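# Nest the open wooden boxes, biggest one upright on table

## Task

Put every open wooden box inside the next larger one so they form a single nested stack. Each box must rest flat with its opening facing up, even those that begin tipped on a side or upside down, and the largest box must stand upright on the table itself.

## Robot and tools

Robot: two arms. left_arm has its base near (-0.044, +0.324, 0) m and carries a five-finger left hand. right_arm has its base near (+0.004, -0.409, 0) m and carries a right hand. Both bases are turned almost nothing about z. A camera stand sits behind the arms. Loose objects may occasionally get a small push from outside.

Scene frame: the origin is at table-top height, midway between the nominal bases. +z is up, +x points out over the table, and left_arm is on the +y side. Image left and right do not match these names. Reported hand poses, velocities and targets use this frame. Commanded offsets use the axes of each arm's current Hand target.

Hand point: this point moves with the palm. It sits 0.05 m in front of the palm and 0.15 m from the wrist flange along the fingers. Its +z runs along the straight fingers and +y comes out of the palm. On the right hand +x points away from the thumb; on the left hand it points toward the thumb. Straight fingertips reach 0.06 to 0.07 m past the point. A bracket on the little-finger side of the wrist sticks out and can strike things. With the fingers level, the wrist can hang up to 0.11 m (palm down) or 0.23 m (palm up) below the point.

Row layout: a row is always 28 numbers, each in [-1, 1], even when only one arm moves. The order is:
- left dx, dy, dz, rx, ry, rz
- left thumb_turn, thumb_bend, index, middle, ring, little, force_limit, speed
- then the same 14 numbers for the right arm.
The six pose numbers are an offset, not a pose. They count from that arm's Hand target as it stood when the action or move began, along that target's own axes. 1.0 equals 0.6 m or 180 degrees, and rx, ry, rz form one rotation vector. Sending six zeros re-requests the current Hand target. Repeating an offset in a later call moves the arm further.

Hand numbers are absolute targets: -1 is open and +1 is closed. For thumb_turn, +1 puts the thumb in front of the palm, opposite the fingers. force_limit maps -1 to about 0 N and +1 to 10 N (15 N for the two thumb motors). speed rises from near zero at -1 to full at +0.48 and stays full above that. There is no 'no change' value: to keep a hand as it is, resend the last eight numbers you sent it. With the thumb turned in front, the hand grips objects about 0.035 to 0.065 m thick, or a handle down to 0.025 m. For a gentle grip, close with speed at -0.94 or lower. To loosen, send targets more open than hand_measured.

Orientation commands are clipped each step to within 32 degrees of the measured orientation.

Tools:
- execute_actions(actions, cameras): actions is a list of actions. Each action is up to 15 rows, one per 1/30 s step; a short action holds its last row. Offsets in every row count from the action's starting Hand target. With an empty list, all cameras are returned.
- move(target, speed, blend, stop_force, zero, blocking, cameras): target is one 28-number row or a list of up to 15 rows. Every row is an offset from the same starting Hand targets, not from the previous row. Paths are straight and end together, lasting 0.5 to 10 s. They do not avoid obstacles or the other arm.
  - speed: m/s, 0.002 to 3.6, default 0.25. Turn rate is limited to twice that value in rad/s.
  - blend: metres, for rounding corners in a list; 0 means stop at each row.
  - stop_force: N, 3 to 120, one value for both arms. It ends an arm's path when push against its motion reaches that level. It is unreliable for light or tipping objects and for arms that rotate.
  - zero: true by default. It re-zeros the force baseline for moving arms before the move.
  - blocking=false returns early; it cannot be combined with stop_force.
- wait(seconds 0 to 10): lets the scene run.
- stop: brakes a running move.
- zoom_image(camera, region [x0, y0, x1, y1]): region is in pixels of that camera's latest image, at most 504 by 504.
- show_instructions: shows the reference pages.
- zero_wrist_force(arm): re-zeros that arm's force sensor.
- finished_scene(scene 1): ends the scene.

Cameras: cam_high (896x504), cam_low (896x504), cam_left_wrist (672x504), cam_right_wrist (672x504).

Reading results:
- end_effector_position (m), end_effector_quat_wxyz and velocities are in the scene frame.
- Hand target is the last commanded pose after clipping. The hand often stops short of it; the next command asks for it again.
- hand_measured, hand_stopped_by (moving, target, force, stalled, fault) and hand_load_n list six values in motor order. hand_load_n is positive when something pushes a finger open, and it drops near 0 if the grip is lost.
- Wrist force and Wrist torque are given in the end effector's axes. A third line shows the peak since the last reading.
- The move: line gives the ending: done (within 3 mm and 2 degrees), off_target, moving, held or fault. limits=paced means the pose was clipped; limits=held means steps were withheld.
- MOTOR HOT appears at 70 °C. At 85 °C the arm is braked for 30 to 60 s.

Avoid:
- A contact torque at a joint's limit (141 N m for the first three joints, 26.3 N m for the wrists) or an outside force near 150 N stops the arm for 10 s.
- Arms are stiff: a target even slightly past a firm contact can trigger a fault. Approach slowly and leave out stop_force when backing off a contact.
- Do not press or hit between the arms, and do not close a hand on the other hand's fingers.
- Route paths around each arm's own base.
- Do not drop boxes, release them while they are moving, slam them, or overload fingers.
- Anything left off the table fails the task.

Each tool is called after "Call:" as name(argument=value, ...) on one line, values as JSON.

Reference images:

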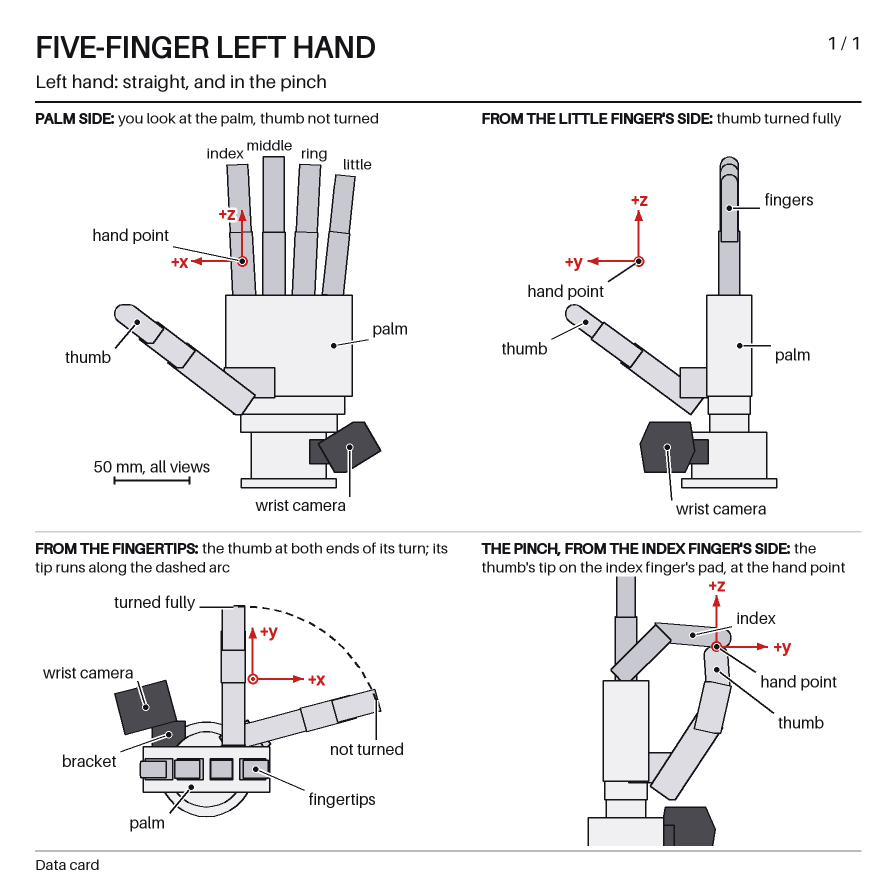

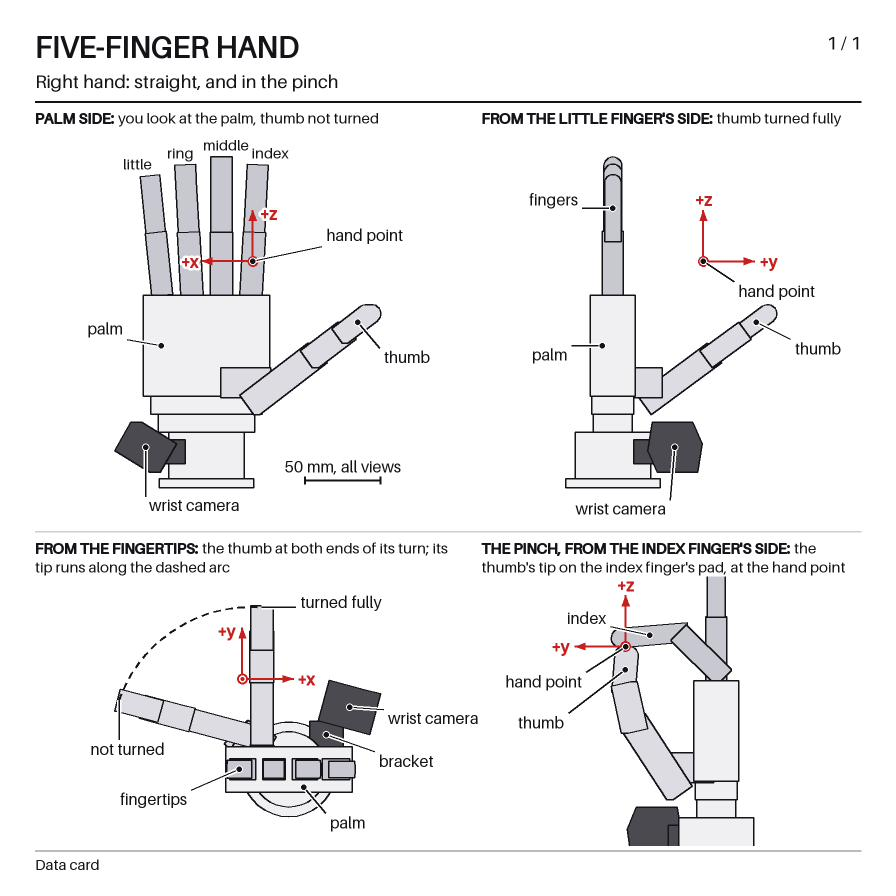

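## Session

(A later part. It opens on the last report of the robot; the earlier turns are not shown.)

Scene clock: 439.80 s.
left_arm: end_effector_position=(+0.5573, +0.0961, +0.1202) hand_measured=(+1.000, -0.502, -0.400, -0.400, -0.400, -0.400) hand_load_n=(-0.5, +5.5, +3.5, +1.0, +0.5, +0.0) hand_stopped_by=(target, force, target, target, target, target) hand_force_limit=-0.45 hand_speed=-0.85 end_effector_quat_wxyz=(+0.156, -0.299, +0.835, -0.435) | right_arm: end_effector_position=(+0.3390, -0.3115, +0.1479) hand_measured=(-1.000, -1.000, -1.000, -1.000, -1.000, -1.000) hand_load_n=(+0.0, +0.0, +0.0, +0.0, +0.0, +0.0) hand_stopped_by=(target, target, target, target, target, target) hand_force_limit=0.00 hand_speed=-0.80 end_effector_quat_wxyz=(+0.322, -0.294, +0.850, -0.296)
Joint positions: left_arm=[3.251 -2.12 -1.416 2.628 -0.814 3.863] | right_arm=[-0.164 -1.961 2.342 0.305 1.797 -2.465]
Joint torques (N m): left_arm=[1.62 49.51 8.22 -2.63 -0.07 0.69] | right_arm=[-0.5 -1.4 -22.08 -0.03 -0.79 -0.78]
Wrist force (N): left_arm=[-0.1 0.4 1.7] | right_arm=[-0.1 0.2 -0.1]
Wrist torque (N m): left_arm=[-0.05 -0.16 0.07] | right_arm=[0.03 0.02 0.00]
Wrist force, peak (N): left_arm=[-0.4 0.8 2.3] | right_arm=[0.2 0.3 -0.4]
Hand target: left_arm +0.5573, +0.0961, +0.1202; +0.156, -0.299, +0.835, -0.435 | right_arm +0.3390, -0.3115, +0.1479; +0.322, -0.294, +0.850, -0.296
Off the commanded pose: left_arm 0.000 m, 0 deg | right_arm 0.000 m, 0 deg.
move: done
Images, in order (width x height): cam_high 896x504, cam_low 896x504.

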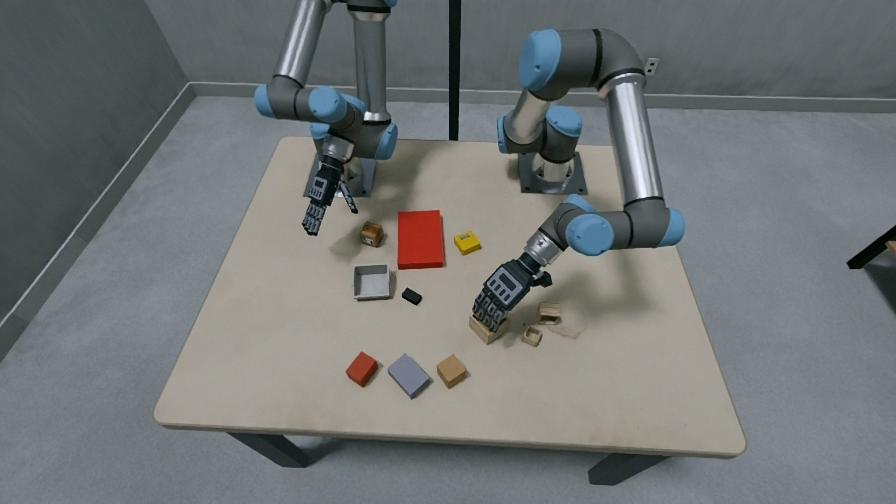

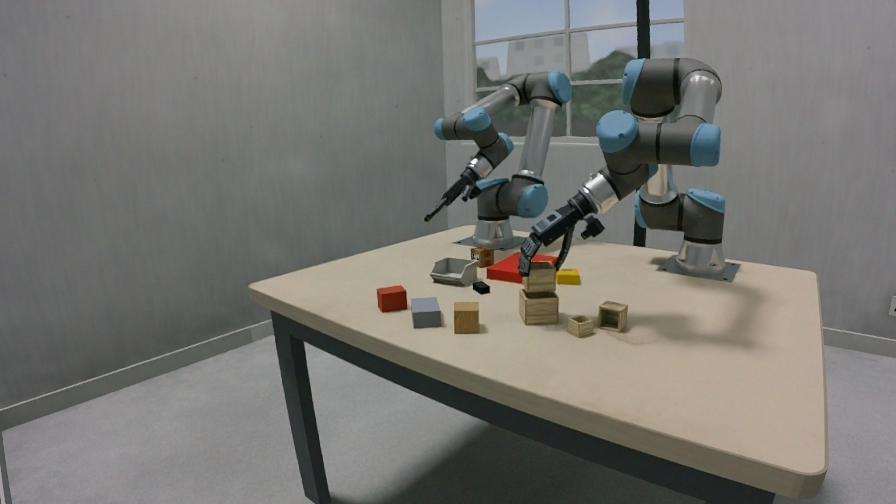

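Call:
move(target=[0.00667,0.0132,0.0073,0,0,0,1,-0.2,-0.4,-0.4,-0.4,-0.4,-0.45,-0.85,0,0,0,0,0,0,-1,-1,-1,-1,-1,-1,0.0,-0.8], speed=0.04, stop_force=3, cameras=["cam_high","cam_low"])

Call:
zoom_image(camera="cam_low", region=[515, 265, 565, 305])

Call:
zoom_image(camera="cam_high", region=[468, 306, 512, 340])

Scene clock: 462.40 s.
left_arm: end_effector_position=(+0.5536, +0.0943, +0.1112) hand_measured=(+1.000, -0.502, -0.400, -0.400, -0.400, -0.400) hand_load_n=(+0.0, +5.5, +3.5, +1.5, +0.5, +0.0) hand_stopped_by=(target, force, target, target, target, target) hand_force_limit=-0.45 hand_speed=-0.85 end_effector_quat_wxyz=(+0.156, -0.299, +0.835, -0.435) | right_arm: end_effector_position=(+0.3390, -0.3115, +0.1479) hand_measured=(-1.000, -1.000, -1.000, -1.000, -1.000, -1.000) hand_load_n=(+0.0, +0.0, +0.0, +0.0, +0.0, +0.0) hand_stopped_by=(target, target, target, target, target, target) hand_force_limit=0.00 hand_speed=-0.80 end_effector_quat_wxyz=(+0.322, -0.294, +0.850, -0.296)
Joint positions: left_arm=[3.249 -2.12 -1.44 2.655 -0.816 3.86] | right_arm=[-0.164 -1.961 2.342 0.305 1.797 -2.465]
Joint torques (N m): left_arm=[4.92 26.21 26.73 -2.6 0.34 0.8] | right_arm=[-0.94 -2 -21.7 -0.05 -0.78 -0.97]
Wrist force (N): left_arm=[-0.4 0.3 1.9] | right_arm=[0.0 0.0 -0.1]
Wrist torque (N m): left_arm=[-0.07 -0.12 0.05] | right_arm=[0.00 0.00 0.01]
Wrist force, peak (N): left_arm=[-0.1 0.7 2.2] | right_arm=[-0.2 -0.1 -0.4]
Hand target: left_arm +0.5536, +0.0943, +0.1112; +0.156, -0.299, +0.835, -0.435 | right_arm +0.3390, -0.3115, +0.1479; +0.322, -0.294, +0.850, -0.296
Off the commanded pose: left_arm 0.000 m, 0 deg | right_arm 0.000 m, 0 deg.
move: done
Images, in order (width x height): cam_high 896x504, cam_low 896x504.

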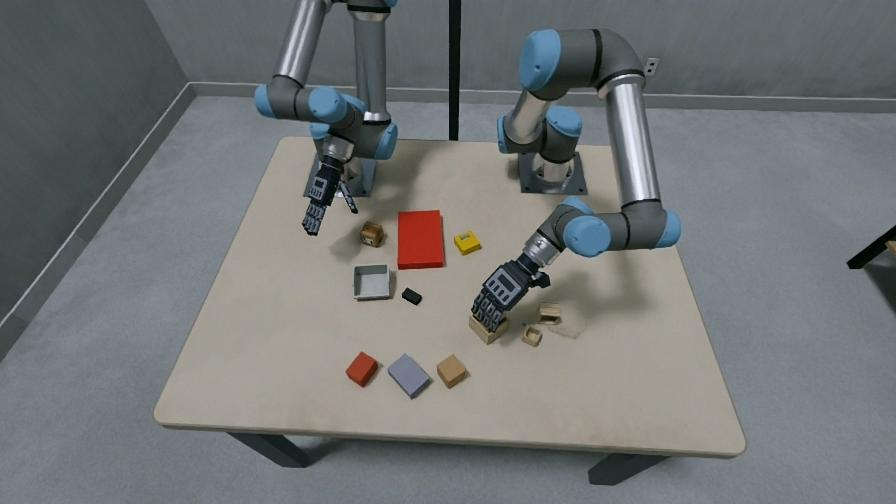

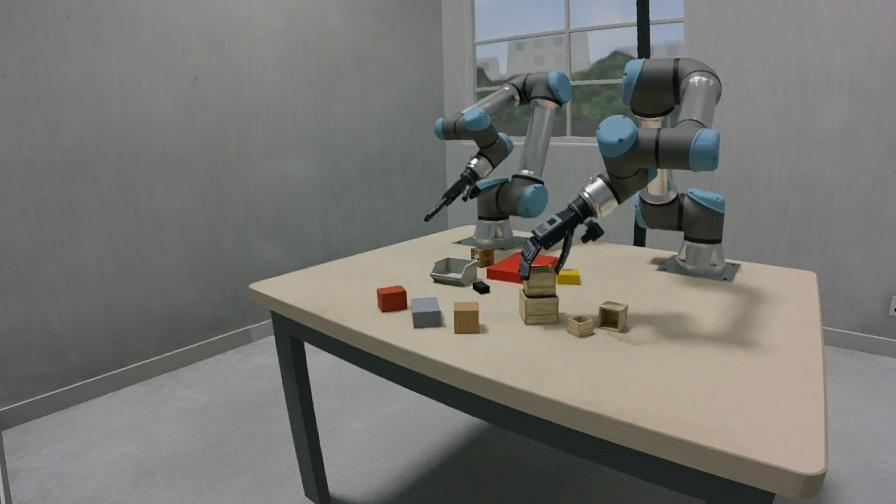

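Scaled by 10.080 from the camera's 896x504 image, which has a finer 1280x720 frame.

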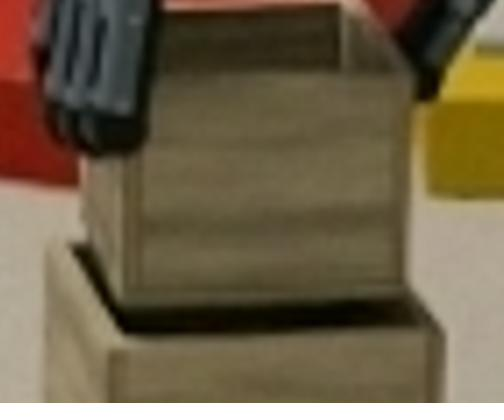

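Scaled by 11.455 from the camera's 896x504 image, which has a finer 1280x720 frame.

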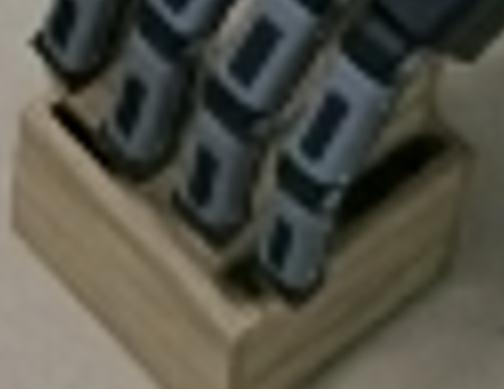

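Call:
move(target=[0,0.02593,0.01818,0,0,0,1,-0.2,-0.4,-0.4,-0.4,-0.4,-0.45,-0.85,0,0,0,0,0,0,-1,-1,-1,-1,-1,-1,0.0,-0.8], speed=0.012, stop_force=3, cameras=["cam_high","cam_low"])

Call:
zoom_image(camera="cam_low", region=[515, 265, 565, 305])

Call:
zoom_image(camera="cam_high", region=[468, 306, 512, 340])

Scene clock: 473.67 s.
left_arm: end_effector_position=(+0.5536, +0.0943, +0.1067) hand_measured=(+1.000, -0.502, -0.400, -0.400, -0.400, -0.400) hand_load_n=(+0.0, +5.5, +3.5, +1.5, +0.5, +0.0) hand_stopped_by=(target, force, target, target, target, target) hand_force_limit=-0.45 hand_speed=-0.85 end_effector_quat_wxyz=(+0.156, -0.299, +0.835, -0.435) | right_arm: end_effector_position=(+0.3390, -0.3115, +0.1479) hand_measured=(-1.000, -1.000, -1.000, -1.000, -1.000, -1.000) hand_load_n=(+0.0, +0.0, +0.0, +0.0, +0.0, +0.0) hand_stopped_by=(target, target, target, target, target, target) hand_force_limit=0.00 hand_speed=-0.80 end_effector_quat_wxyz=(+0.322, -0.294, +0.850, -0.296)
Joint positions: left_arm=[3.249 -2.125 -1.445 2.664 -0.816 3.86] | right_arm=[-0.164 -1.961 2.342 0.305 1.797 -2.465]
Joint torques (N m): left_arm=[3.93 49.7 26.42 -0.64 1.33 0.47] | right_arm=[-0.05 -1.05 -22.29 0.01 -0.92 -0.87]
Wrist force (N): left_arm=[-0.4 0.4 1.7] | right_arm=[0.0 0.1 -0.2]
Wrist torque (N m): left_arm=[-0.04 -0.13 0.05] | right_arm=[0.02 0.00 0.01]
Wrist force, peak (N): left_arm=[-1.0 -2.5 0.5] | right_arm=[-0.2 -0.2 -0.4]
Hand target: left_arm +0.5536, +0.0943, +0.1067; +0.156, -0.299, +0.835, -0.435 (not the last commanded pose) | right_arm +0.3390, -0.3115, +0.1479; +0.322, -0.294, +0.850, -0.296
Off the commanded pose: left_arm 0.015 m, 0 deg | right_arm 0.000 m, 0 deg.
move: contact (left_arm)
Images, in order (width x height): cam_high 896x504, cam_low 896x504.

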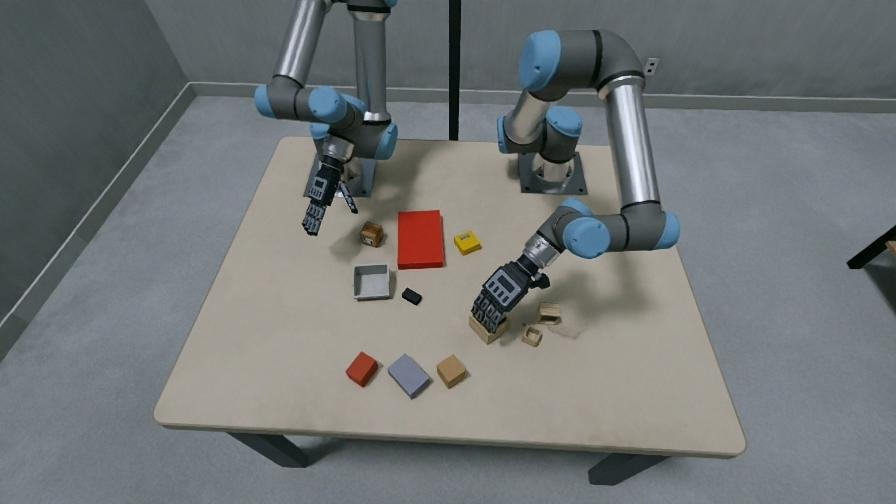

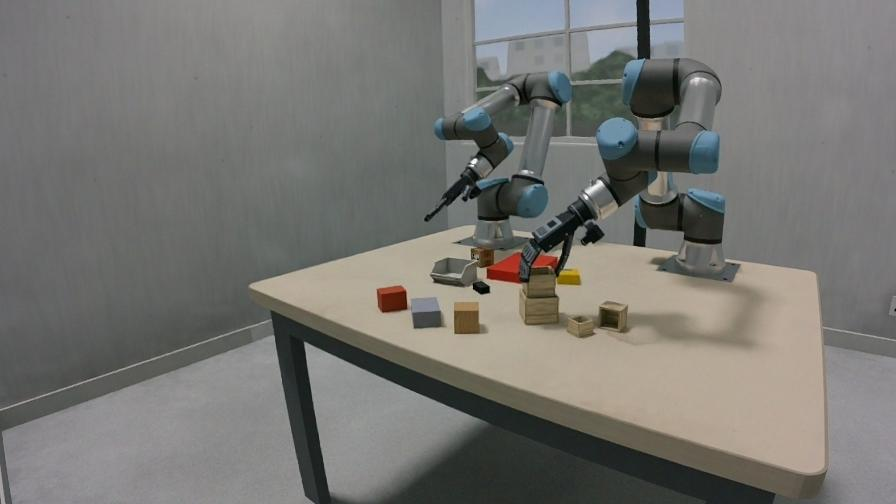

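Scaled by 10.080 from the camera's 896x504 image, which has a finer 1280x720 frame.

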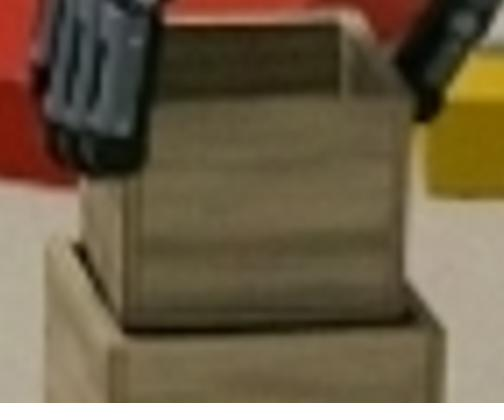

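Scaled by 11.455 from the camera's 896x504 image, which has a finer 1280x720 frame.

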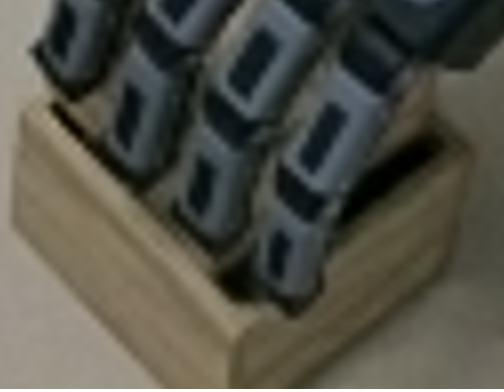

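Call:
move(target=[[-0.00422,-0.00175,-0.00332,0,0,0,1,-0.2,-0.4,-0.4,-0.4,-0.4,-0.45,-0.85,0,0,0,0,0,0,-1,-1,-1,-1,-1,-1,0.0,-0.8],[-0.00422,0.02147,0.01295,0,0,0,1,-0.2,-0.4,-0.4,-0.4,-0.4,-0.45,-0.85,0,0,0,0,0,0,-1,-1,-1,-1,-1,-1,0.0,-0.8]], speed=0.012, stop_force=3, cameras=["cam_high","cam_low"])

Call:
zoom_image(camera="cam_low", region=[515, 265, 565, 305])

Call:
zoom_image(camera="cam_high", region=[468, 306, 512, 340])

Scene clock: 485.63 s.
left_arm: end_effector_position=(+0.5549, +0.0967, +0.0989) hand_measured=(+1.000, -0.502, -0.400, -0.400, -0.400, -0.400) hand_load_n=(+0.0, +5.5, +3.0, +1.5, +0.0, +0.0) hand_stopped_by=(target, force, target, target, target, target) hand_force_limit=-0.45 hand_speed=-0.85 end_effector_quat_wxyz=(+0.156, -0.299, +0.835, -0.435) | right_arm: end_effector_position=(+0.3390, -0.3115, +0.1479) hand_measured=(-1.000, -1.000, -1.000, -1.000, -1.000, -1.000) hand_load_n=(+0.0, +0.0, +0.0, +0.0, +0.0, +0.0) hand_stopped_by=(target, target, target, target, target, target) hand_force_limit=0.00 hand_speed=-0.80 end_effector_quat_wxyz=(+0.322, -0.294, +0.850, -0.296)
Joint positions: left_arm=[3.253 -2.135 -1.451 2.677 -0.813 3.865] | right_arm=[-0.164 -1.961 2.342 0.305 1.797 -2.465]
Joint torques (N m): left_arm=[-5.67 49.79 26.45 -1.36 -0.51 -1.12] | right_arm=[-0.82 -1.69 -22.08 -0.12 -0.76 -0.95]
Wrist force (N): left_arm=[-0.2 0.2 1.7] | right_arm=[0.1 0.0 -0.1]
Wrist torque (N m): left_arm=[-0.08 -0.15 -0.06] | right_arm=[0.01 0.00 0.00]
Wrist force, peak (N): left_arm=[-1.3 -2.4 0.0] | right_arm=[0.2 0.1 -0.4]
Hand target: left_arm +0.5549, +0.0967, +0.0989; +0.156, -0.299, +0.835, -0.435 (not the last commanded pose) | right_arm +0.3390, -0.3115, +0.1479; +0.322, -0.294, +0.850, -0.296
Off the commanded pose: left_arm 0.007 m, 0 deg | right_arm 0.000 m, 0 deg.
move: contact (left_arm); path passed 1 of 2 targets
Images, in order (width x height): cam_high 896x504, cam_low 896x504.

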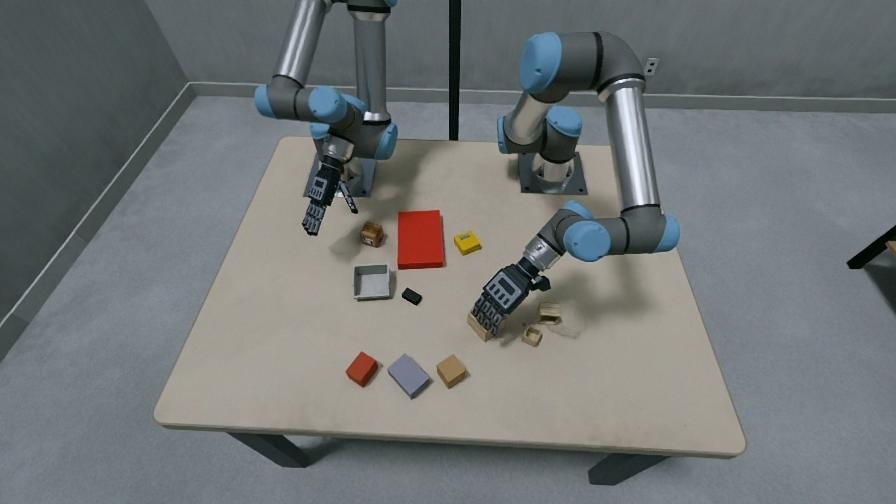

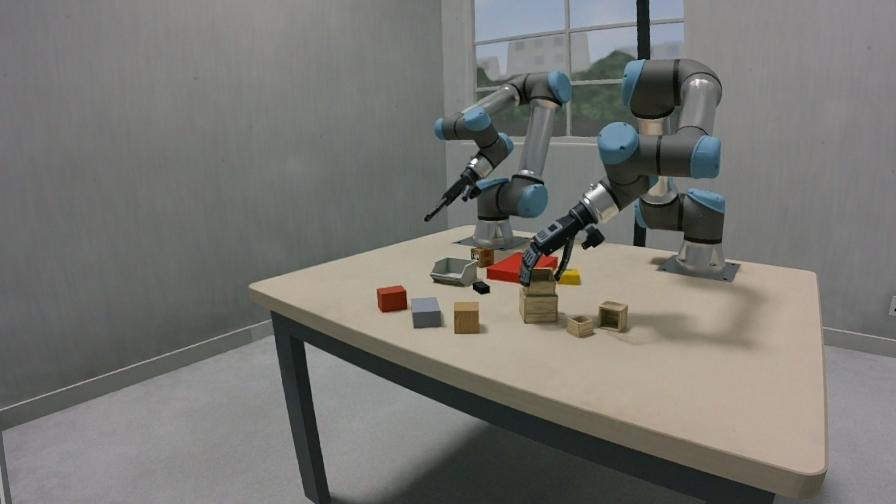

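Scaled by 10.080 from the camera's 896x504 image, which has a finer 1280x720 frame.

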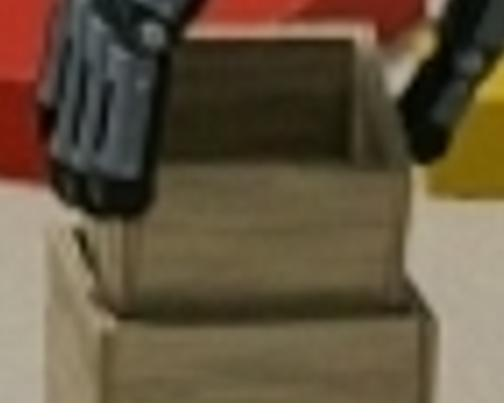

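Scaled by 11.455 from the camera's 896x504 image, which has a finer 1280x720 frame.

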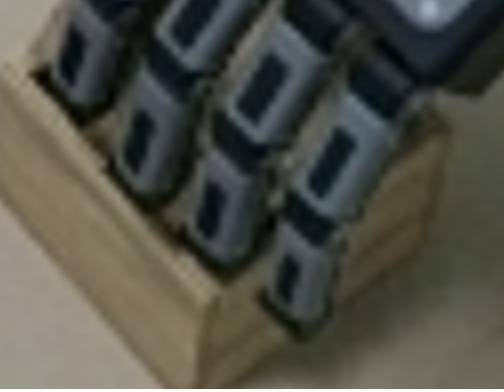

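Call:
move(target=[0,-0.0341,-0.0239,0,0,0,1,-0.2,-0.4,-0.4,-0.4,-0.4,-0.45,-0.85,0,0,0,0,0,0,-1,-1,-1,-1,-1,-1,0.0,-0.8], speed=0.04, cameras=["cam_high","cam_low"])

Call:
zoom_image(camera="cam_low", region=[510, 245, 570, 330])

Call:
zoom_image(camera="cam_high", region=[462, 300, 518, 350])

Scene clock: 496.40 s.
left_arm: end_effector_position=(+0.5550, +0.0967, +0.1241) hand_measured=(+1.000, -0.502, -0.400, -0.400, -0.400, -0.400) hand_load_n=(+0.0, +5.5, +3.5, +1.5, +0.5, +0.0) hand_stopped_by=(target, force, target, target, target, target) hand_force_limit=-0.45 hand_speed=-0.85 end_effector_quat_wxyz=(+0.156, -0.299, +0.835, -0.435) | right_arm: end_effector_position=(+0.3390, -0.3115, +0.1479) hand_measured=(-1.000, -1.000, -1.000, -1.000, -1.000, -1.000) hand_load_n=(+0.0, -0.5, +0.0, +0.0, +0.0, +0.0) hand_stopped_by=(target, target, target, target, target, target) hand_force_limit=0.00 hand_speed=-0.80 end_effector_quat_wxyz=(+0.322, -0.294, +0.850, -0.296)
Joint positions: left_arm=[3.253 -2.111 -1.42 2.622 -0.813 3.865] | right_arm=[-0.164 -1.961 2.342 0.305 1.797 -2.465]
Joint torques (N m): left_arm=[4.1 25.78 6.98 0.36 1.87 0.23] | right_arm=[-0.46 -1.39 -21.95 -0.04 -0.83 -0.93]
Wrist force (N): left_arm=[-0.2 0.3 2.0] | right_arm=[0.0 0.0 -0.3]
Wrist torque (N m): left_arm=[-0.08 -0.15 -0.06] | right_arm=[0.02 0.01 0.00]
Wrist force, peak (N): left_arm=[-0.2 0.5 2.2] | right_arm=[0.2 -0.1 -0.4]
Hand target: left_arm +0.5549, +0.0967, +0.1239; +0.156, -0.299, +0.835, -0.435 | right_arm +0.3390, -0.3115, +0.1479; +0.322, -0.294, +0.850, -0.296
Off the commanded pose: left_arm 0.000 m, 0 deg | right_arm 0.000 m, 0 deg.
move: done
Images, in order (width x height): cam_high 896x504, cam_low 896x504.

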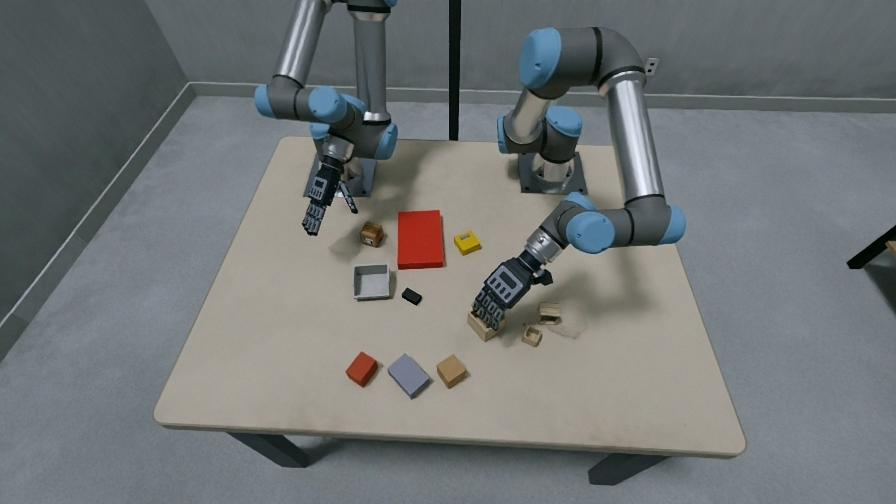

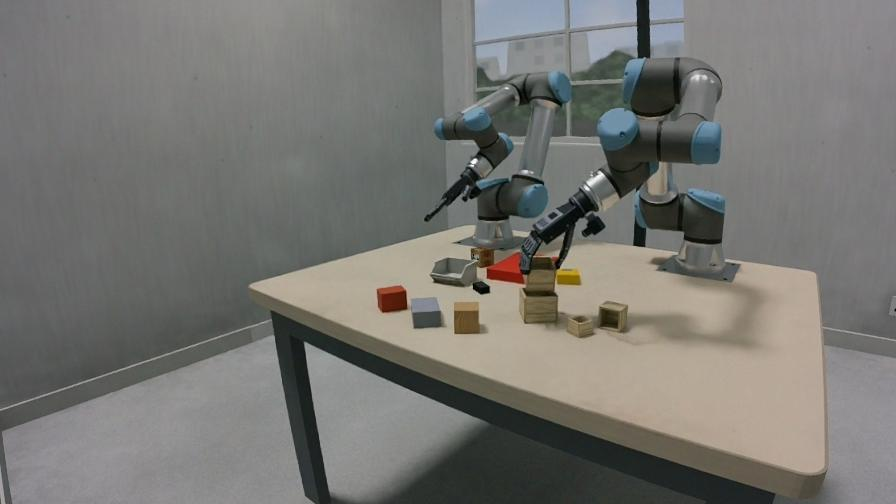

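Scaled by 5.929 from the camera's 896x504 image, which has a finer 1280x720 frame.

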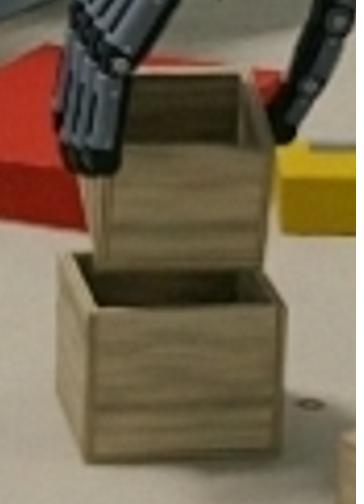

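Scaled by 9.000 from the camera's 896x504 image, which has a finer 1280x720 frame.

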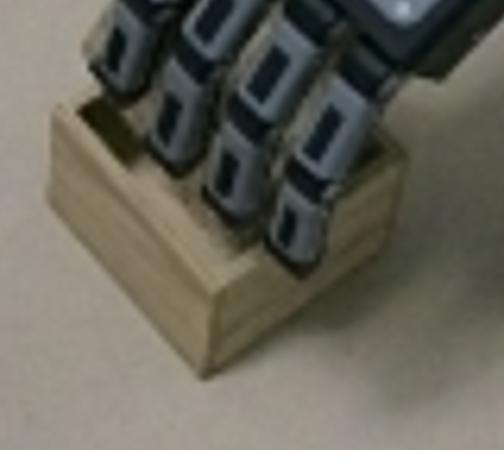

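Call:
move(target=[0.0143,0.0006,-0.0008,0,-0.0246,0.0642,1,-0.2,-0.4,-0.4,-0.4,-0.4,-0.45,-0.85,0,0,0,0,0,0,-1,-1,-1,-1,-1,-1,0.0,-0.8], speed=0.08, cameras=["cam_high","cam_low"])

Call:
zoom_image(camera="cam_low", region=[510, 245, 570, 330])

Call:
zoom_image(camera="cam_high", region=[462, 300, 518, 350])

Scene clock: 510.93 s.
left_arm: end_effector_position=(+0.5478, +0.0917, +0.1239) hand_measured=(+1.000, -0.502, -0.400, -0.400, -0.400, -0.400) hand_load_n=(+0.0, +5.5, +3.5, +1.5, +0.0, -0.5) hand_stopped_by=(target, force, target, target, target, target) hand_force_limit=-0.45 hand_speed=-0.85 end_effector_quat_wxyz=(+0.231, -0.230, +0.854, -0.405) end_effector_velocity=(+0.000, +0.001, +0.001) end_effector_angular_velocity=(-0.004, +0.005, +0.002) | right_arm: end_effector_position=(+0.3390, -0.3115, +0.1479) hand_measured=(-1.000, -1.000, -1.000, -1.000, -1.000, -1.000) hand_load_n=(+0.0, +0.0, +0.0, +0.0, +0.0, +0.0) hand_stopped_by=(target, target, target, target, target, target) hand_force_limit=0.00 hand_speed=-0.80 end_effector_quat_wxyz=(+0.322, -0.294, +0.850, -0.296)
Joint positions: left_arm=[3.206 -2.027 -1.521 2.742 -0.899 3.973] | right_arm=[-0.164 -1.961 2.342 0.305 1.797 -2.465]
Joint velocities: left_arm=[0.002 -0.001 0.003 -0.005 0.002 -0.003] | right_arm=[within noise]
Joint torques (N m): left_arm=[6.25 23.89 26.35 -2.3 2.36 -1.58] | right_arm=[-0.7 -1 -21.66 -0.18 -0.81 -0.86]
Wrist force (N): left_arm=[0.3 0.3 1.9] | right_arm=[0.0 -0.1 -0.2]
Wrist torque (N m): left_arm=[-0.07 -0.14 -0.03] | right_arm=[-0.01 0.00 0.00]
Wrist force, peak (N): left_arm=[-0.1 0.6 2.2] | right_arm=[0.0 -0.3 -0.5]
Hand target: left_arm +0.5479, +0.0917, +0.1239; +0.231, -0.230, +0.854, -0.405 | right_arm +0.3390, -0.3115, +0.1479; +0.322, -0.294, +0.850, -0.296
Off the commanded pose: left_arm 0.000 m, 0 deg | right_arm 0.000 m, 0 deg.
move: done
Images, in order (width x height): cam_high 896x504, cam_low 896x504.

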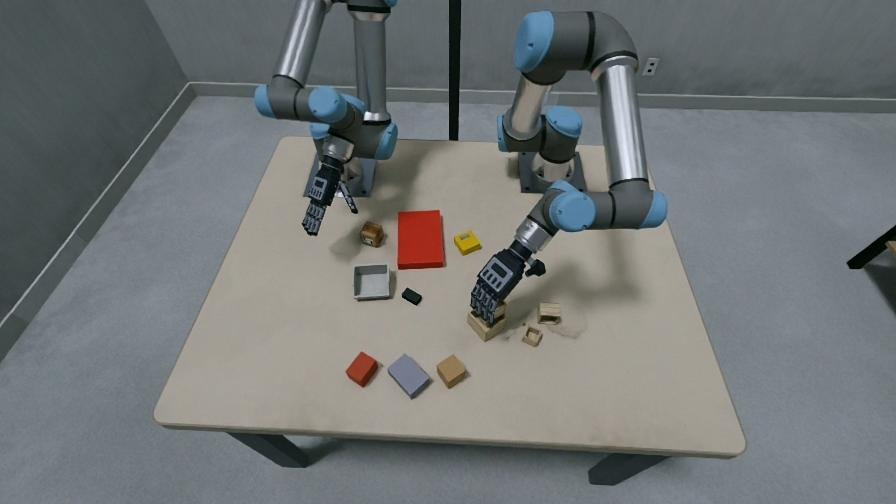

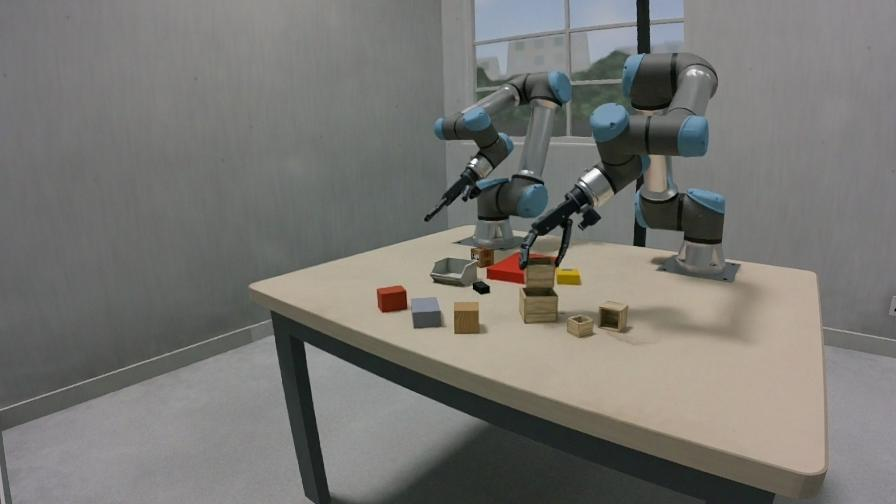

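Scaled by 5.929 from the camera's 896x504 image, which has a finer 1280x720 frame.

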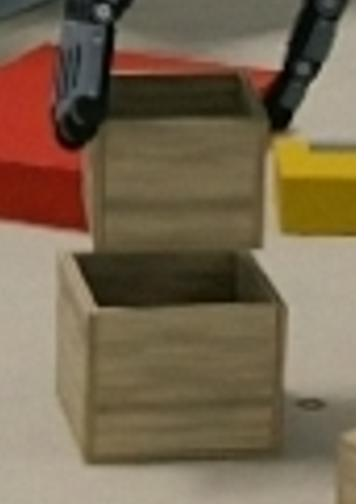

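Scaled by 9.000 from the camera's 896x504 image, which has a finer 1280x720 frame.

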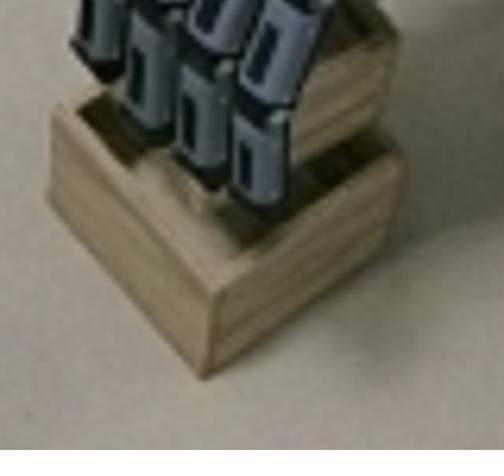

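Call:
move(target=[0.0051,0.0242,0.01403,0,0,0,1,-0.2,-0.4,-0.4,-0.4,-0.4,-0.45,-0.85,0,0,0,0,0,0,-1,-1,-1,-1,-1,-1,0.0,-0.8], speed=0.03, stop_force=3, cameras=["cam_high","cam_low"])

Call:
zoom_image(camera="cam_low", region=[515, 265, 565, 305])

Call:
zoom_image(camera="cam_high", region=[464, 304, 512, 344])

Scene clock: 528.30 s.
left_arm: end_effector_position=(+0.5474, +0.0932, +0.1069) hand_measured=(+1.000, -0.502, -0.400, -0.400, -0.400, -0.400) hand_load_n=(+0.0, +5.5, +3.5, +1.0, +0.5, +0.0) hand_stopped_by=(target, force, target, target, target, target) hand_force_limit=-0.45 hand_speed=-0.85 end_effector_quat_wxyz=(+0.231, -0.230, +0.854, -0.405) | right_arm: end_effector_position=(+0.3390, -0.3115, +0.1479) hand_measured=(-1.000, -1.000, -1.000, -1.000, -1.000, -1.000) hand_load_n=(+0.0, +0.0, +0.0, +0.0, +0.0, +0.0) hand_stopped_by=(target, target, target, target, target, target) hand_force_limit=0.00 hand_speed=-0.80 end_effector_quat_wxyz=(+0.322, -0.294, +0.850, -0.296)
Joint positions: left_arm=[3.209 -2.043 -1.545 2.78 -0.896 3.976] | right_arm=[-0.164 -1.961 2.342 0.305 1.797 -2.465]
Joint torques (N m): left_arm=[-5.55 47.09 26.63 -2.37 0.18 -1.26] | right_arm=[-0.85 -0.91 -21.66 -0.18 -0.86 -0.91]
Wrist force (N): left_arm=[0.1 0.4 1.8] | right_arm=[-0.1 0.1 -0.1]
Wrist torque (N m): left_arm=[-0.04 -0.12 -0.09] | right_arm=[0.03 0.01 0.00]
Wrist force, peak (N): left_arm=[0.2 0.4 2.1] | right_arm=[-0.2 -0.1 -0.5]
Hand target: left_arm +0.5474, +0.0932, +0.1069; +0.231, -0.230, +0.854, -0.405 | right_arm +0.3390, -0.3115, +0.1479; +0.322, -0.294, +0.850, -0.296
Off the commanded pose: left_arm 0.000 m, 0 deg | right_arm 0.000 m, 0 deg.
move: done
Images, in order (width x height): cam_high 896x504, cam_low 896x504.

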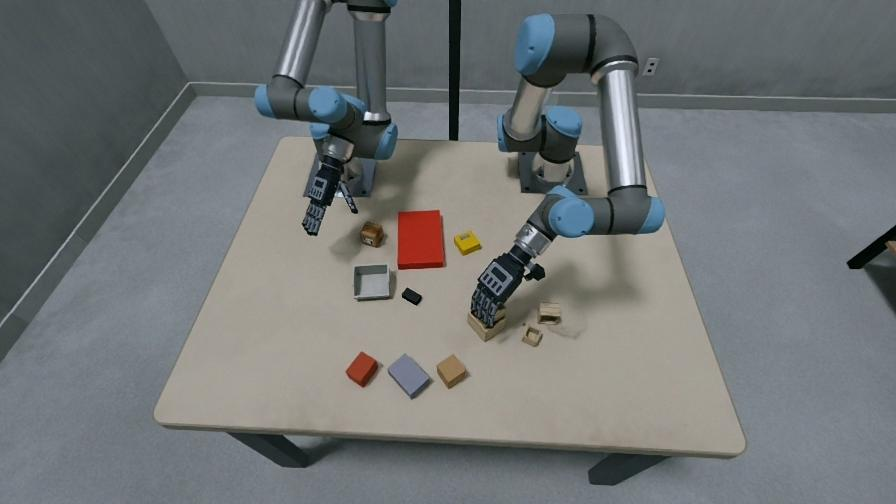

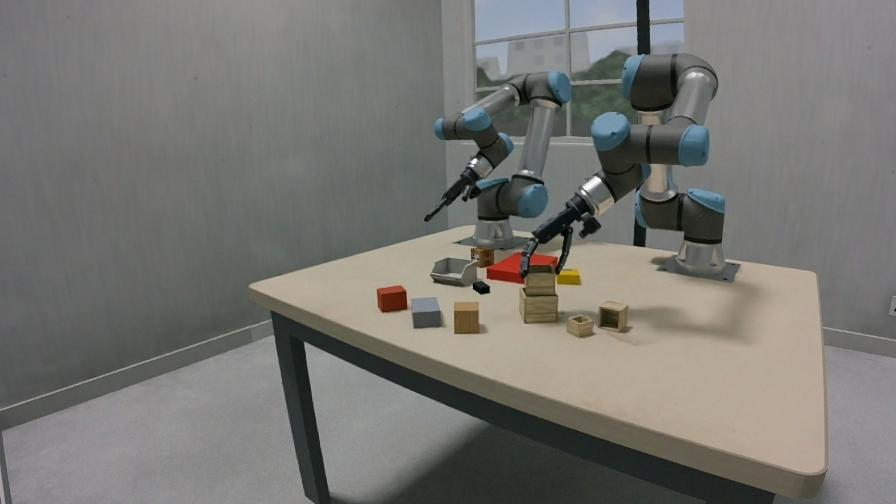

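Scaled by 10.080 from the camera's 896x504 image, which has a finer 1280x720 frame.

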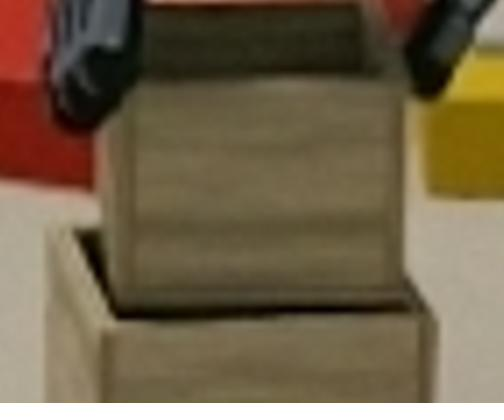

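Scaled by 10.500 from the camera's 896x504 image, which has a finer 1280x720 frame.

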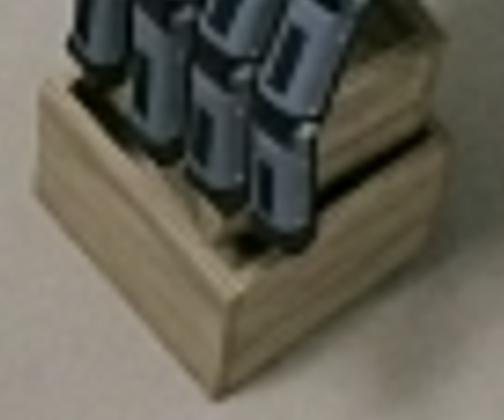

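Call:
move(target=[0.0052,0.01995,0.0141,0,0,0,1,-0.2,-0.4,-0.4,-0.4,-0.4,-0.45,-0.85,0,0,0,0,0,0,-1,-1,-1,-1,-1,-1,0.0,-0.8], speed=0.012, stop_force=3, cameras=["cam_high","cam_low"])

Call:
zoom_image(camera="cam_low", region=[515, 265, 565, 305])

Call:
zoom_image(camera="cam_high", region=[464, 304, 512, 344])

Scene clock: 536.43 s.
left_arm: end_effector_position=(+0.5474, +0.0932, +0.1042) hand_measured=(+1.000, -0.502, -0.400, -0.400, -0.400, -0.400) hand_load_n=(+0.0, +5.5, +3.5, +1.5, +0.5, -0.5) hand_stopped_by=(target, force, target, target, target, target) hand_force_limit=-0.45 hand_speed=-0.85 end_effector_quat_wxyz=(+0.231, -0.230, +0.854, -0.405) | right_arm: end_effector_position=(+0.3390, -0.3115, +0.1479) hand_measured=(-1.000, -1.000, -1.000, -1.000, -1.000, -1.000) hand_load_n=(+0.0, +0.0, +0.0, +0.0, +0.0, +0.0) hand_stopped_by=(target, target, target, target, target, target) hand_force_limit=0.00 hand_speed=-0.80 end_effector_quat_wxyz=(+0.322, -0.294, +0.850, -0.296)
Joint positions: left_arm=[3.209 -2.046 -1.549 2.786 -0.896 3.976] | right_arm=[-0.164 -1.961 2.342 0.305 1.797 -2.465]
Joint torques (N m): left_arm=[-5.42 46.71 26.88 -0.24 -0.36 -0.99] | right_arm=[-0.27 -1.19 -22.91 -0.19 -0.89 -0.82]
Wrist force (N): left_arm=[0.3 0.5 1.6] | right_arm=[-0.1 0.0 -0.1]
Wrist torque (N m): left_arm=[-0.01 -0.15 -0.10] | right_arm=[0.01 0.03 0.00]
Wrist force, peak (N): left_arm=[-1.5 -5.2 0.1] | right_arm=[0.2 0.0 -0.4]
Hand target: left_arm +0.5474, +0.0932, +0.1042; +0.231, -0.230, +0.854, -0.405 (not the last commanded pose) | right_arm +0.3390, -0.3115, +0.1479; +0.322, -0.294, +0.850, -0.296
Off the commanded pose: left_arm 0.012 m, 0 deg | right_arm 0.000 m, 0 deg.
move: contact (left_arm)
Images, in order (width x height): cam_high 896x504, cam_low 896x504.

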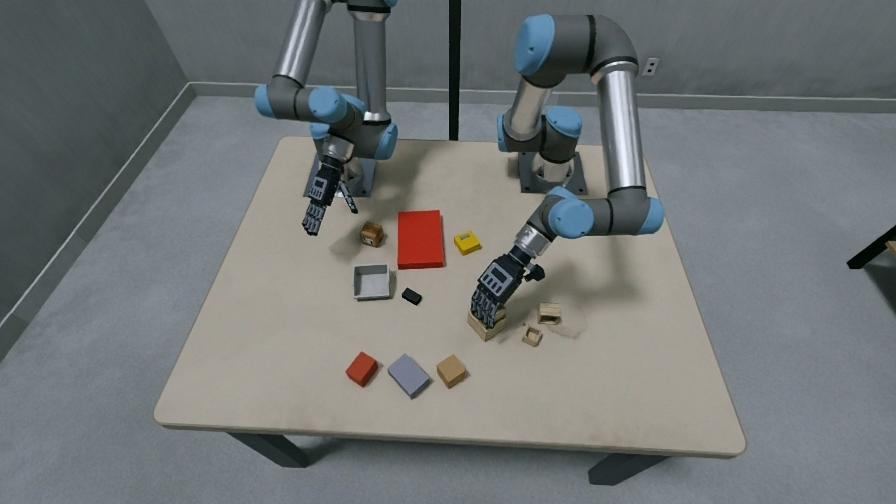

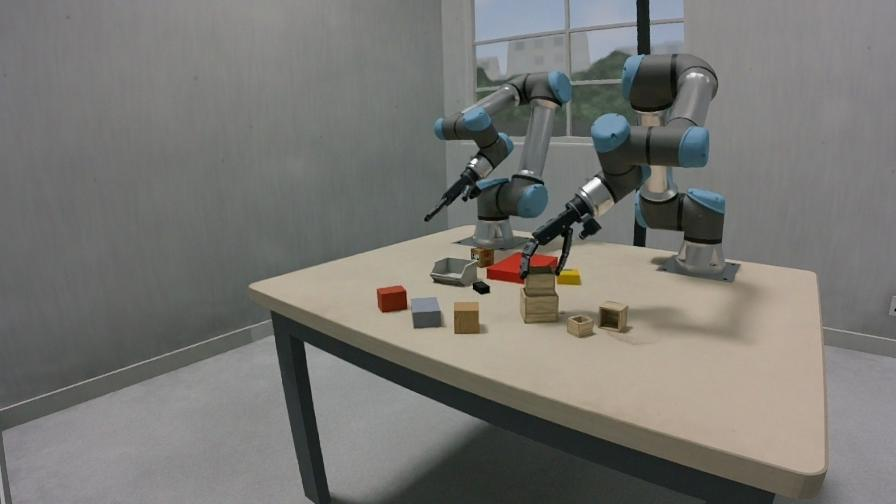

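Scaled by 10.080 from the camera's 896x504 image, which has a finer 1280x720 frame.

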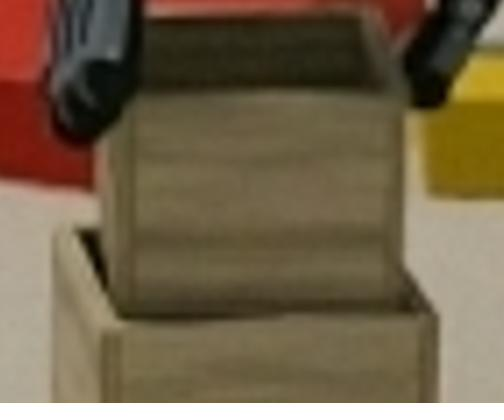

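Scaled by 10.500 from the camera's 896x504 image, which has a finer 1280x720 frame.

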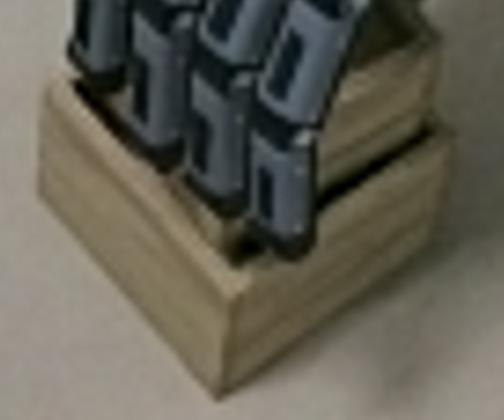

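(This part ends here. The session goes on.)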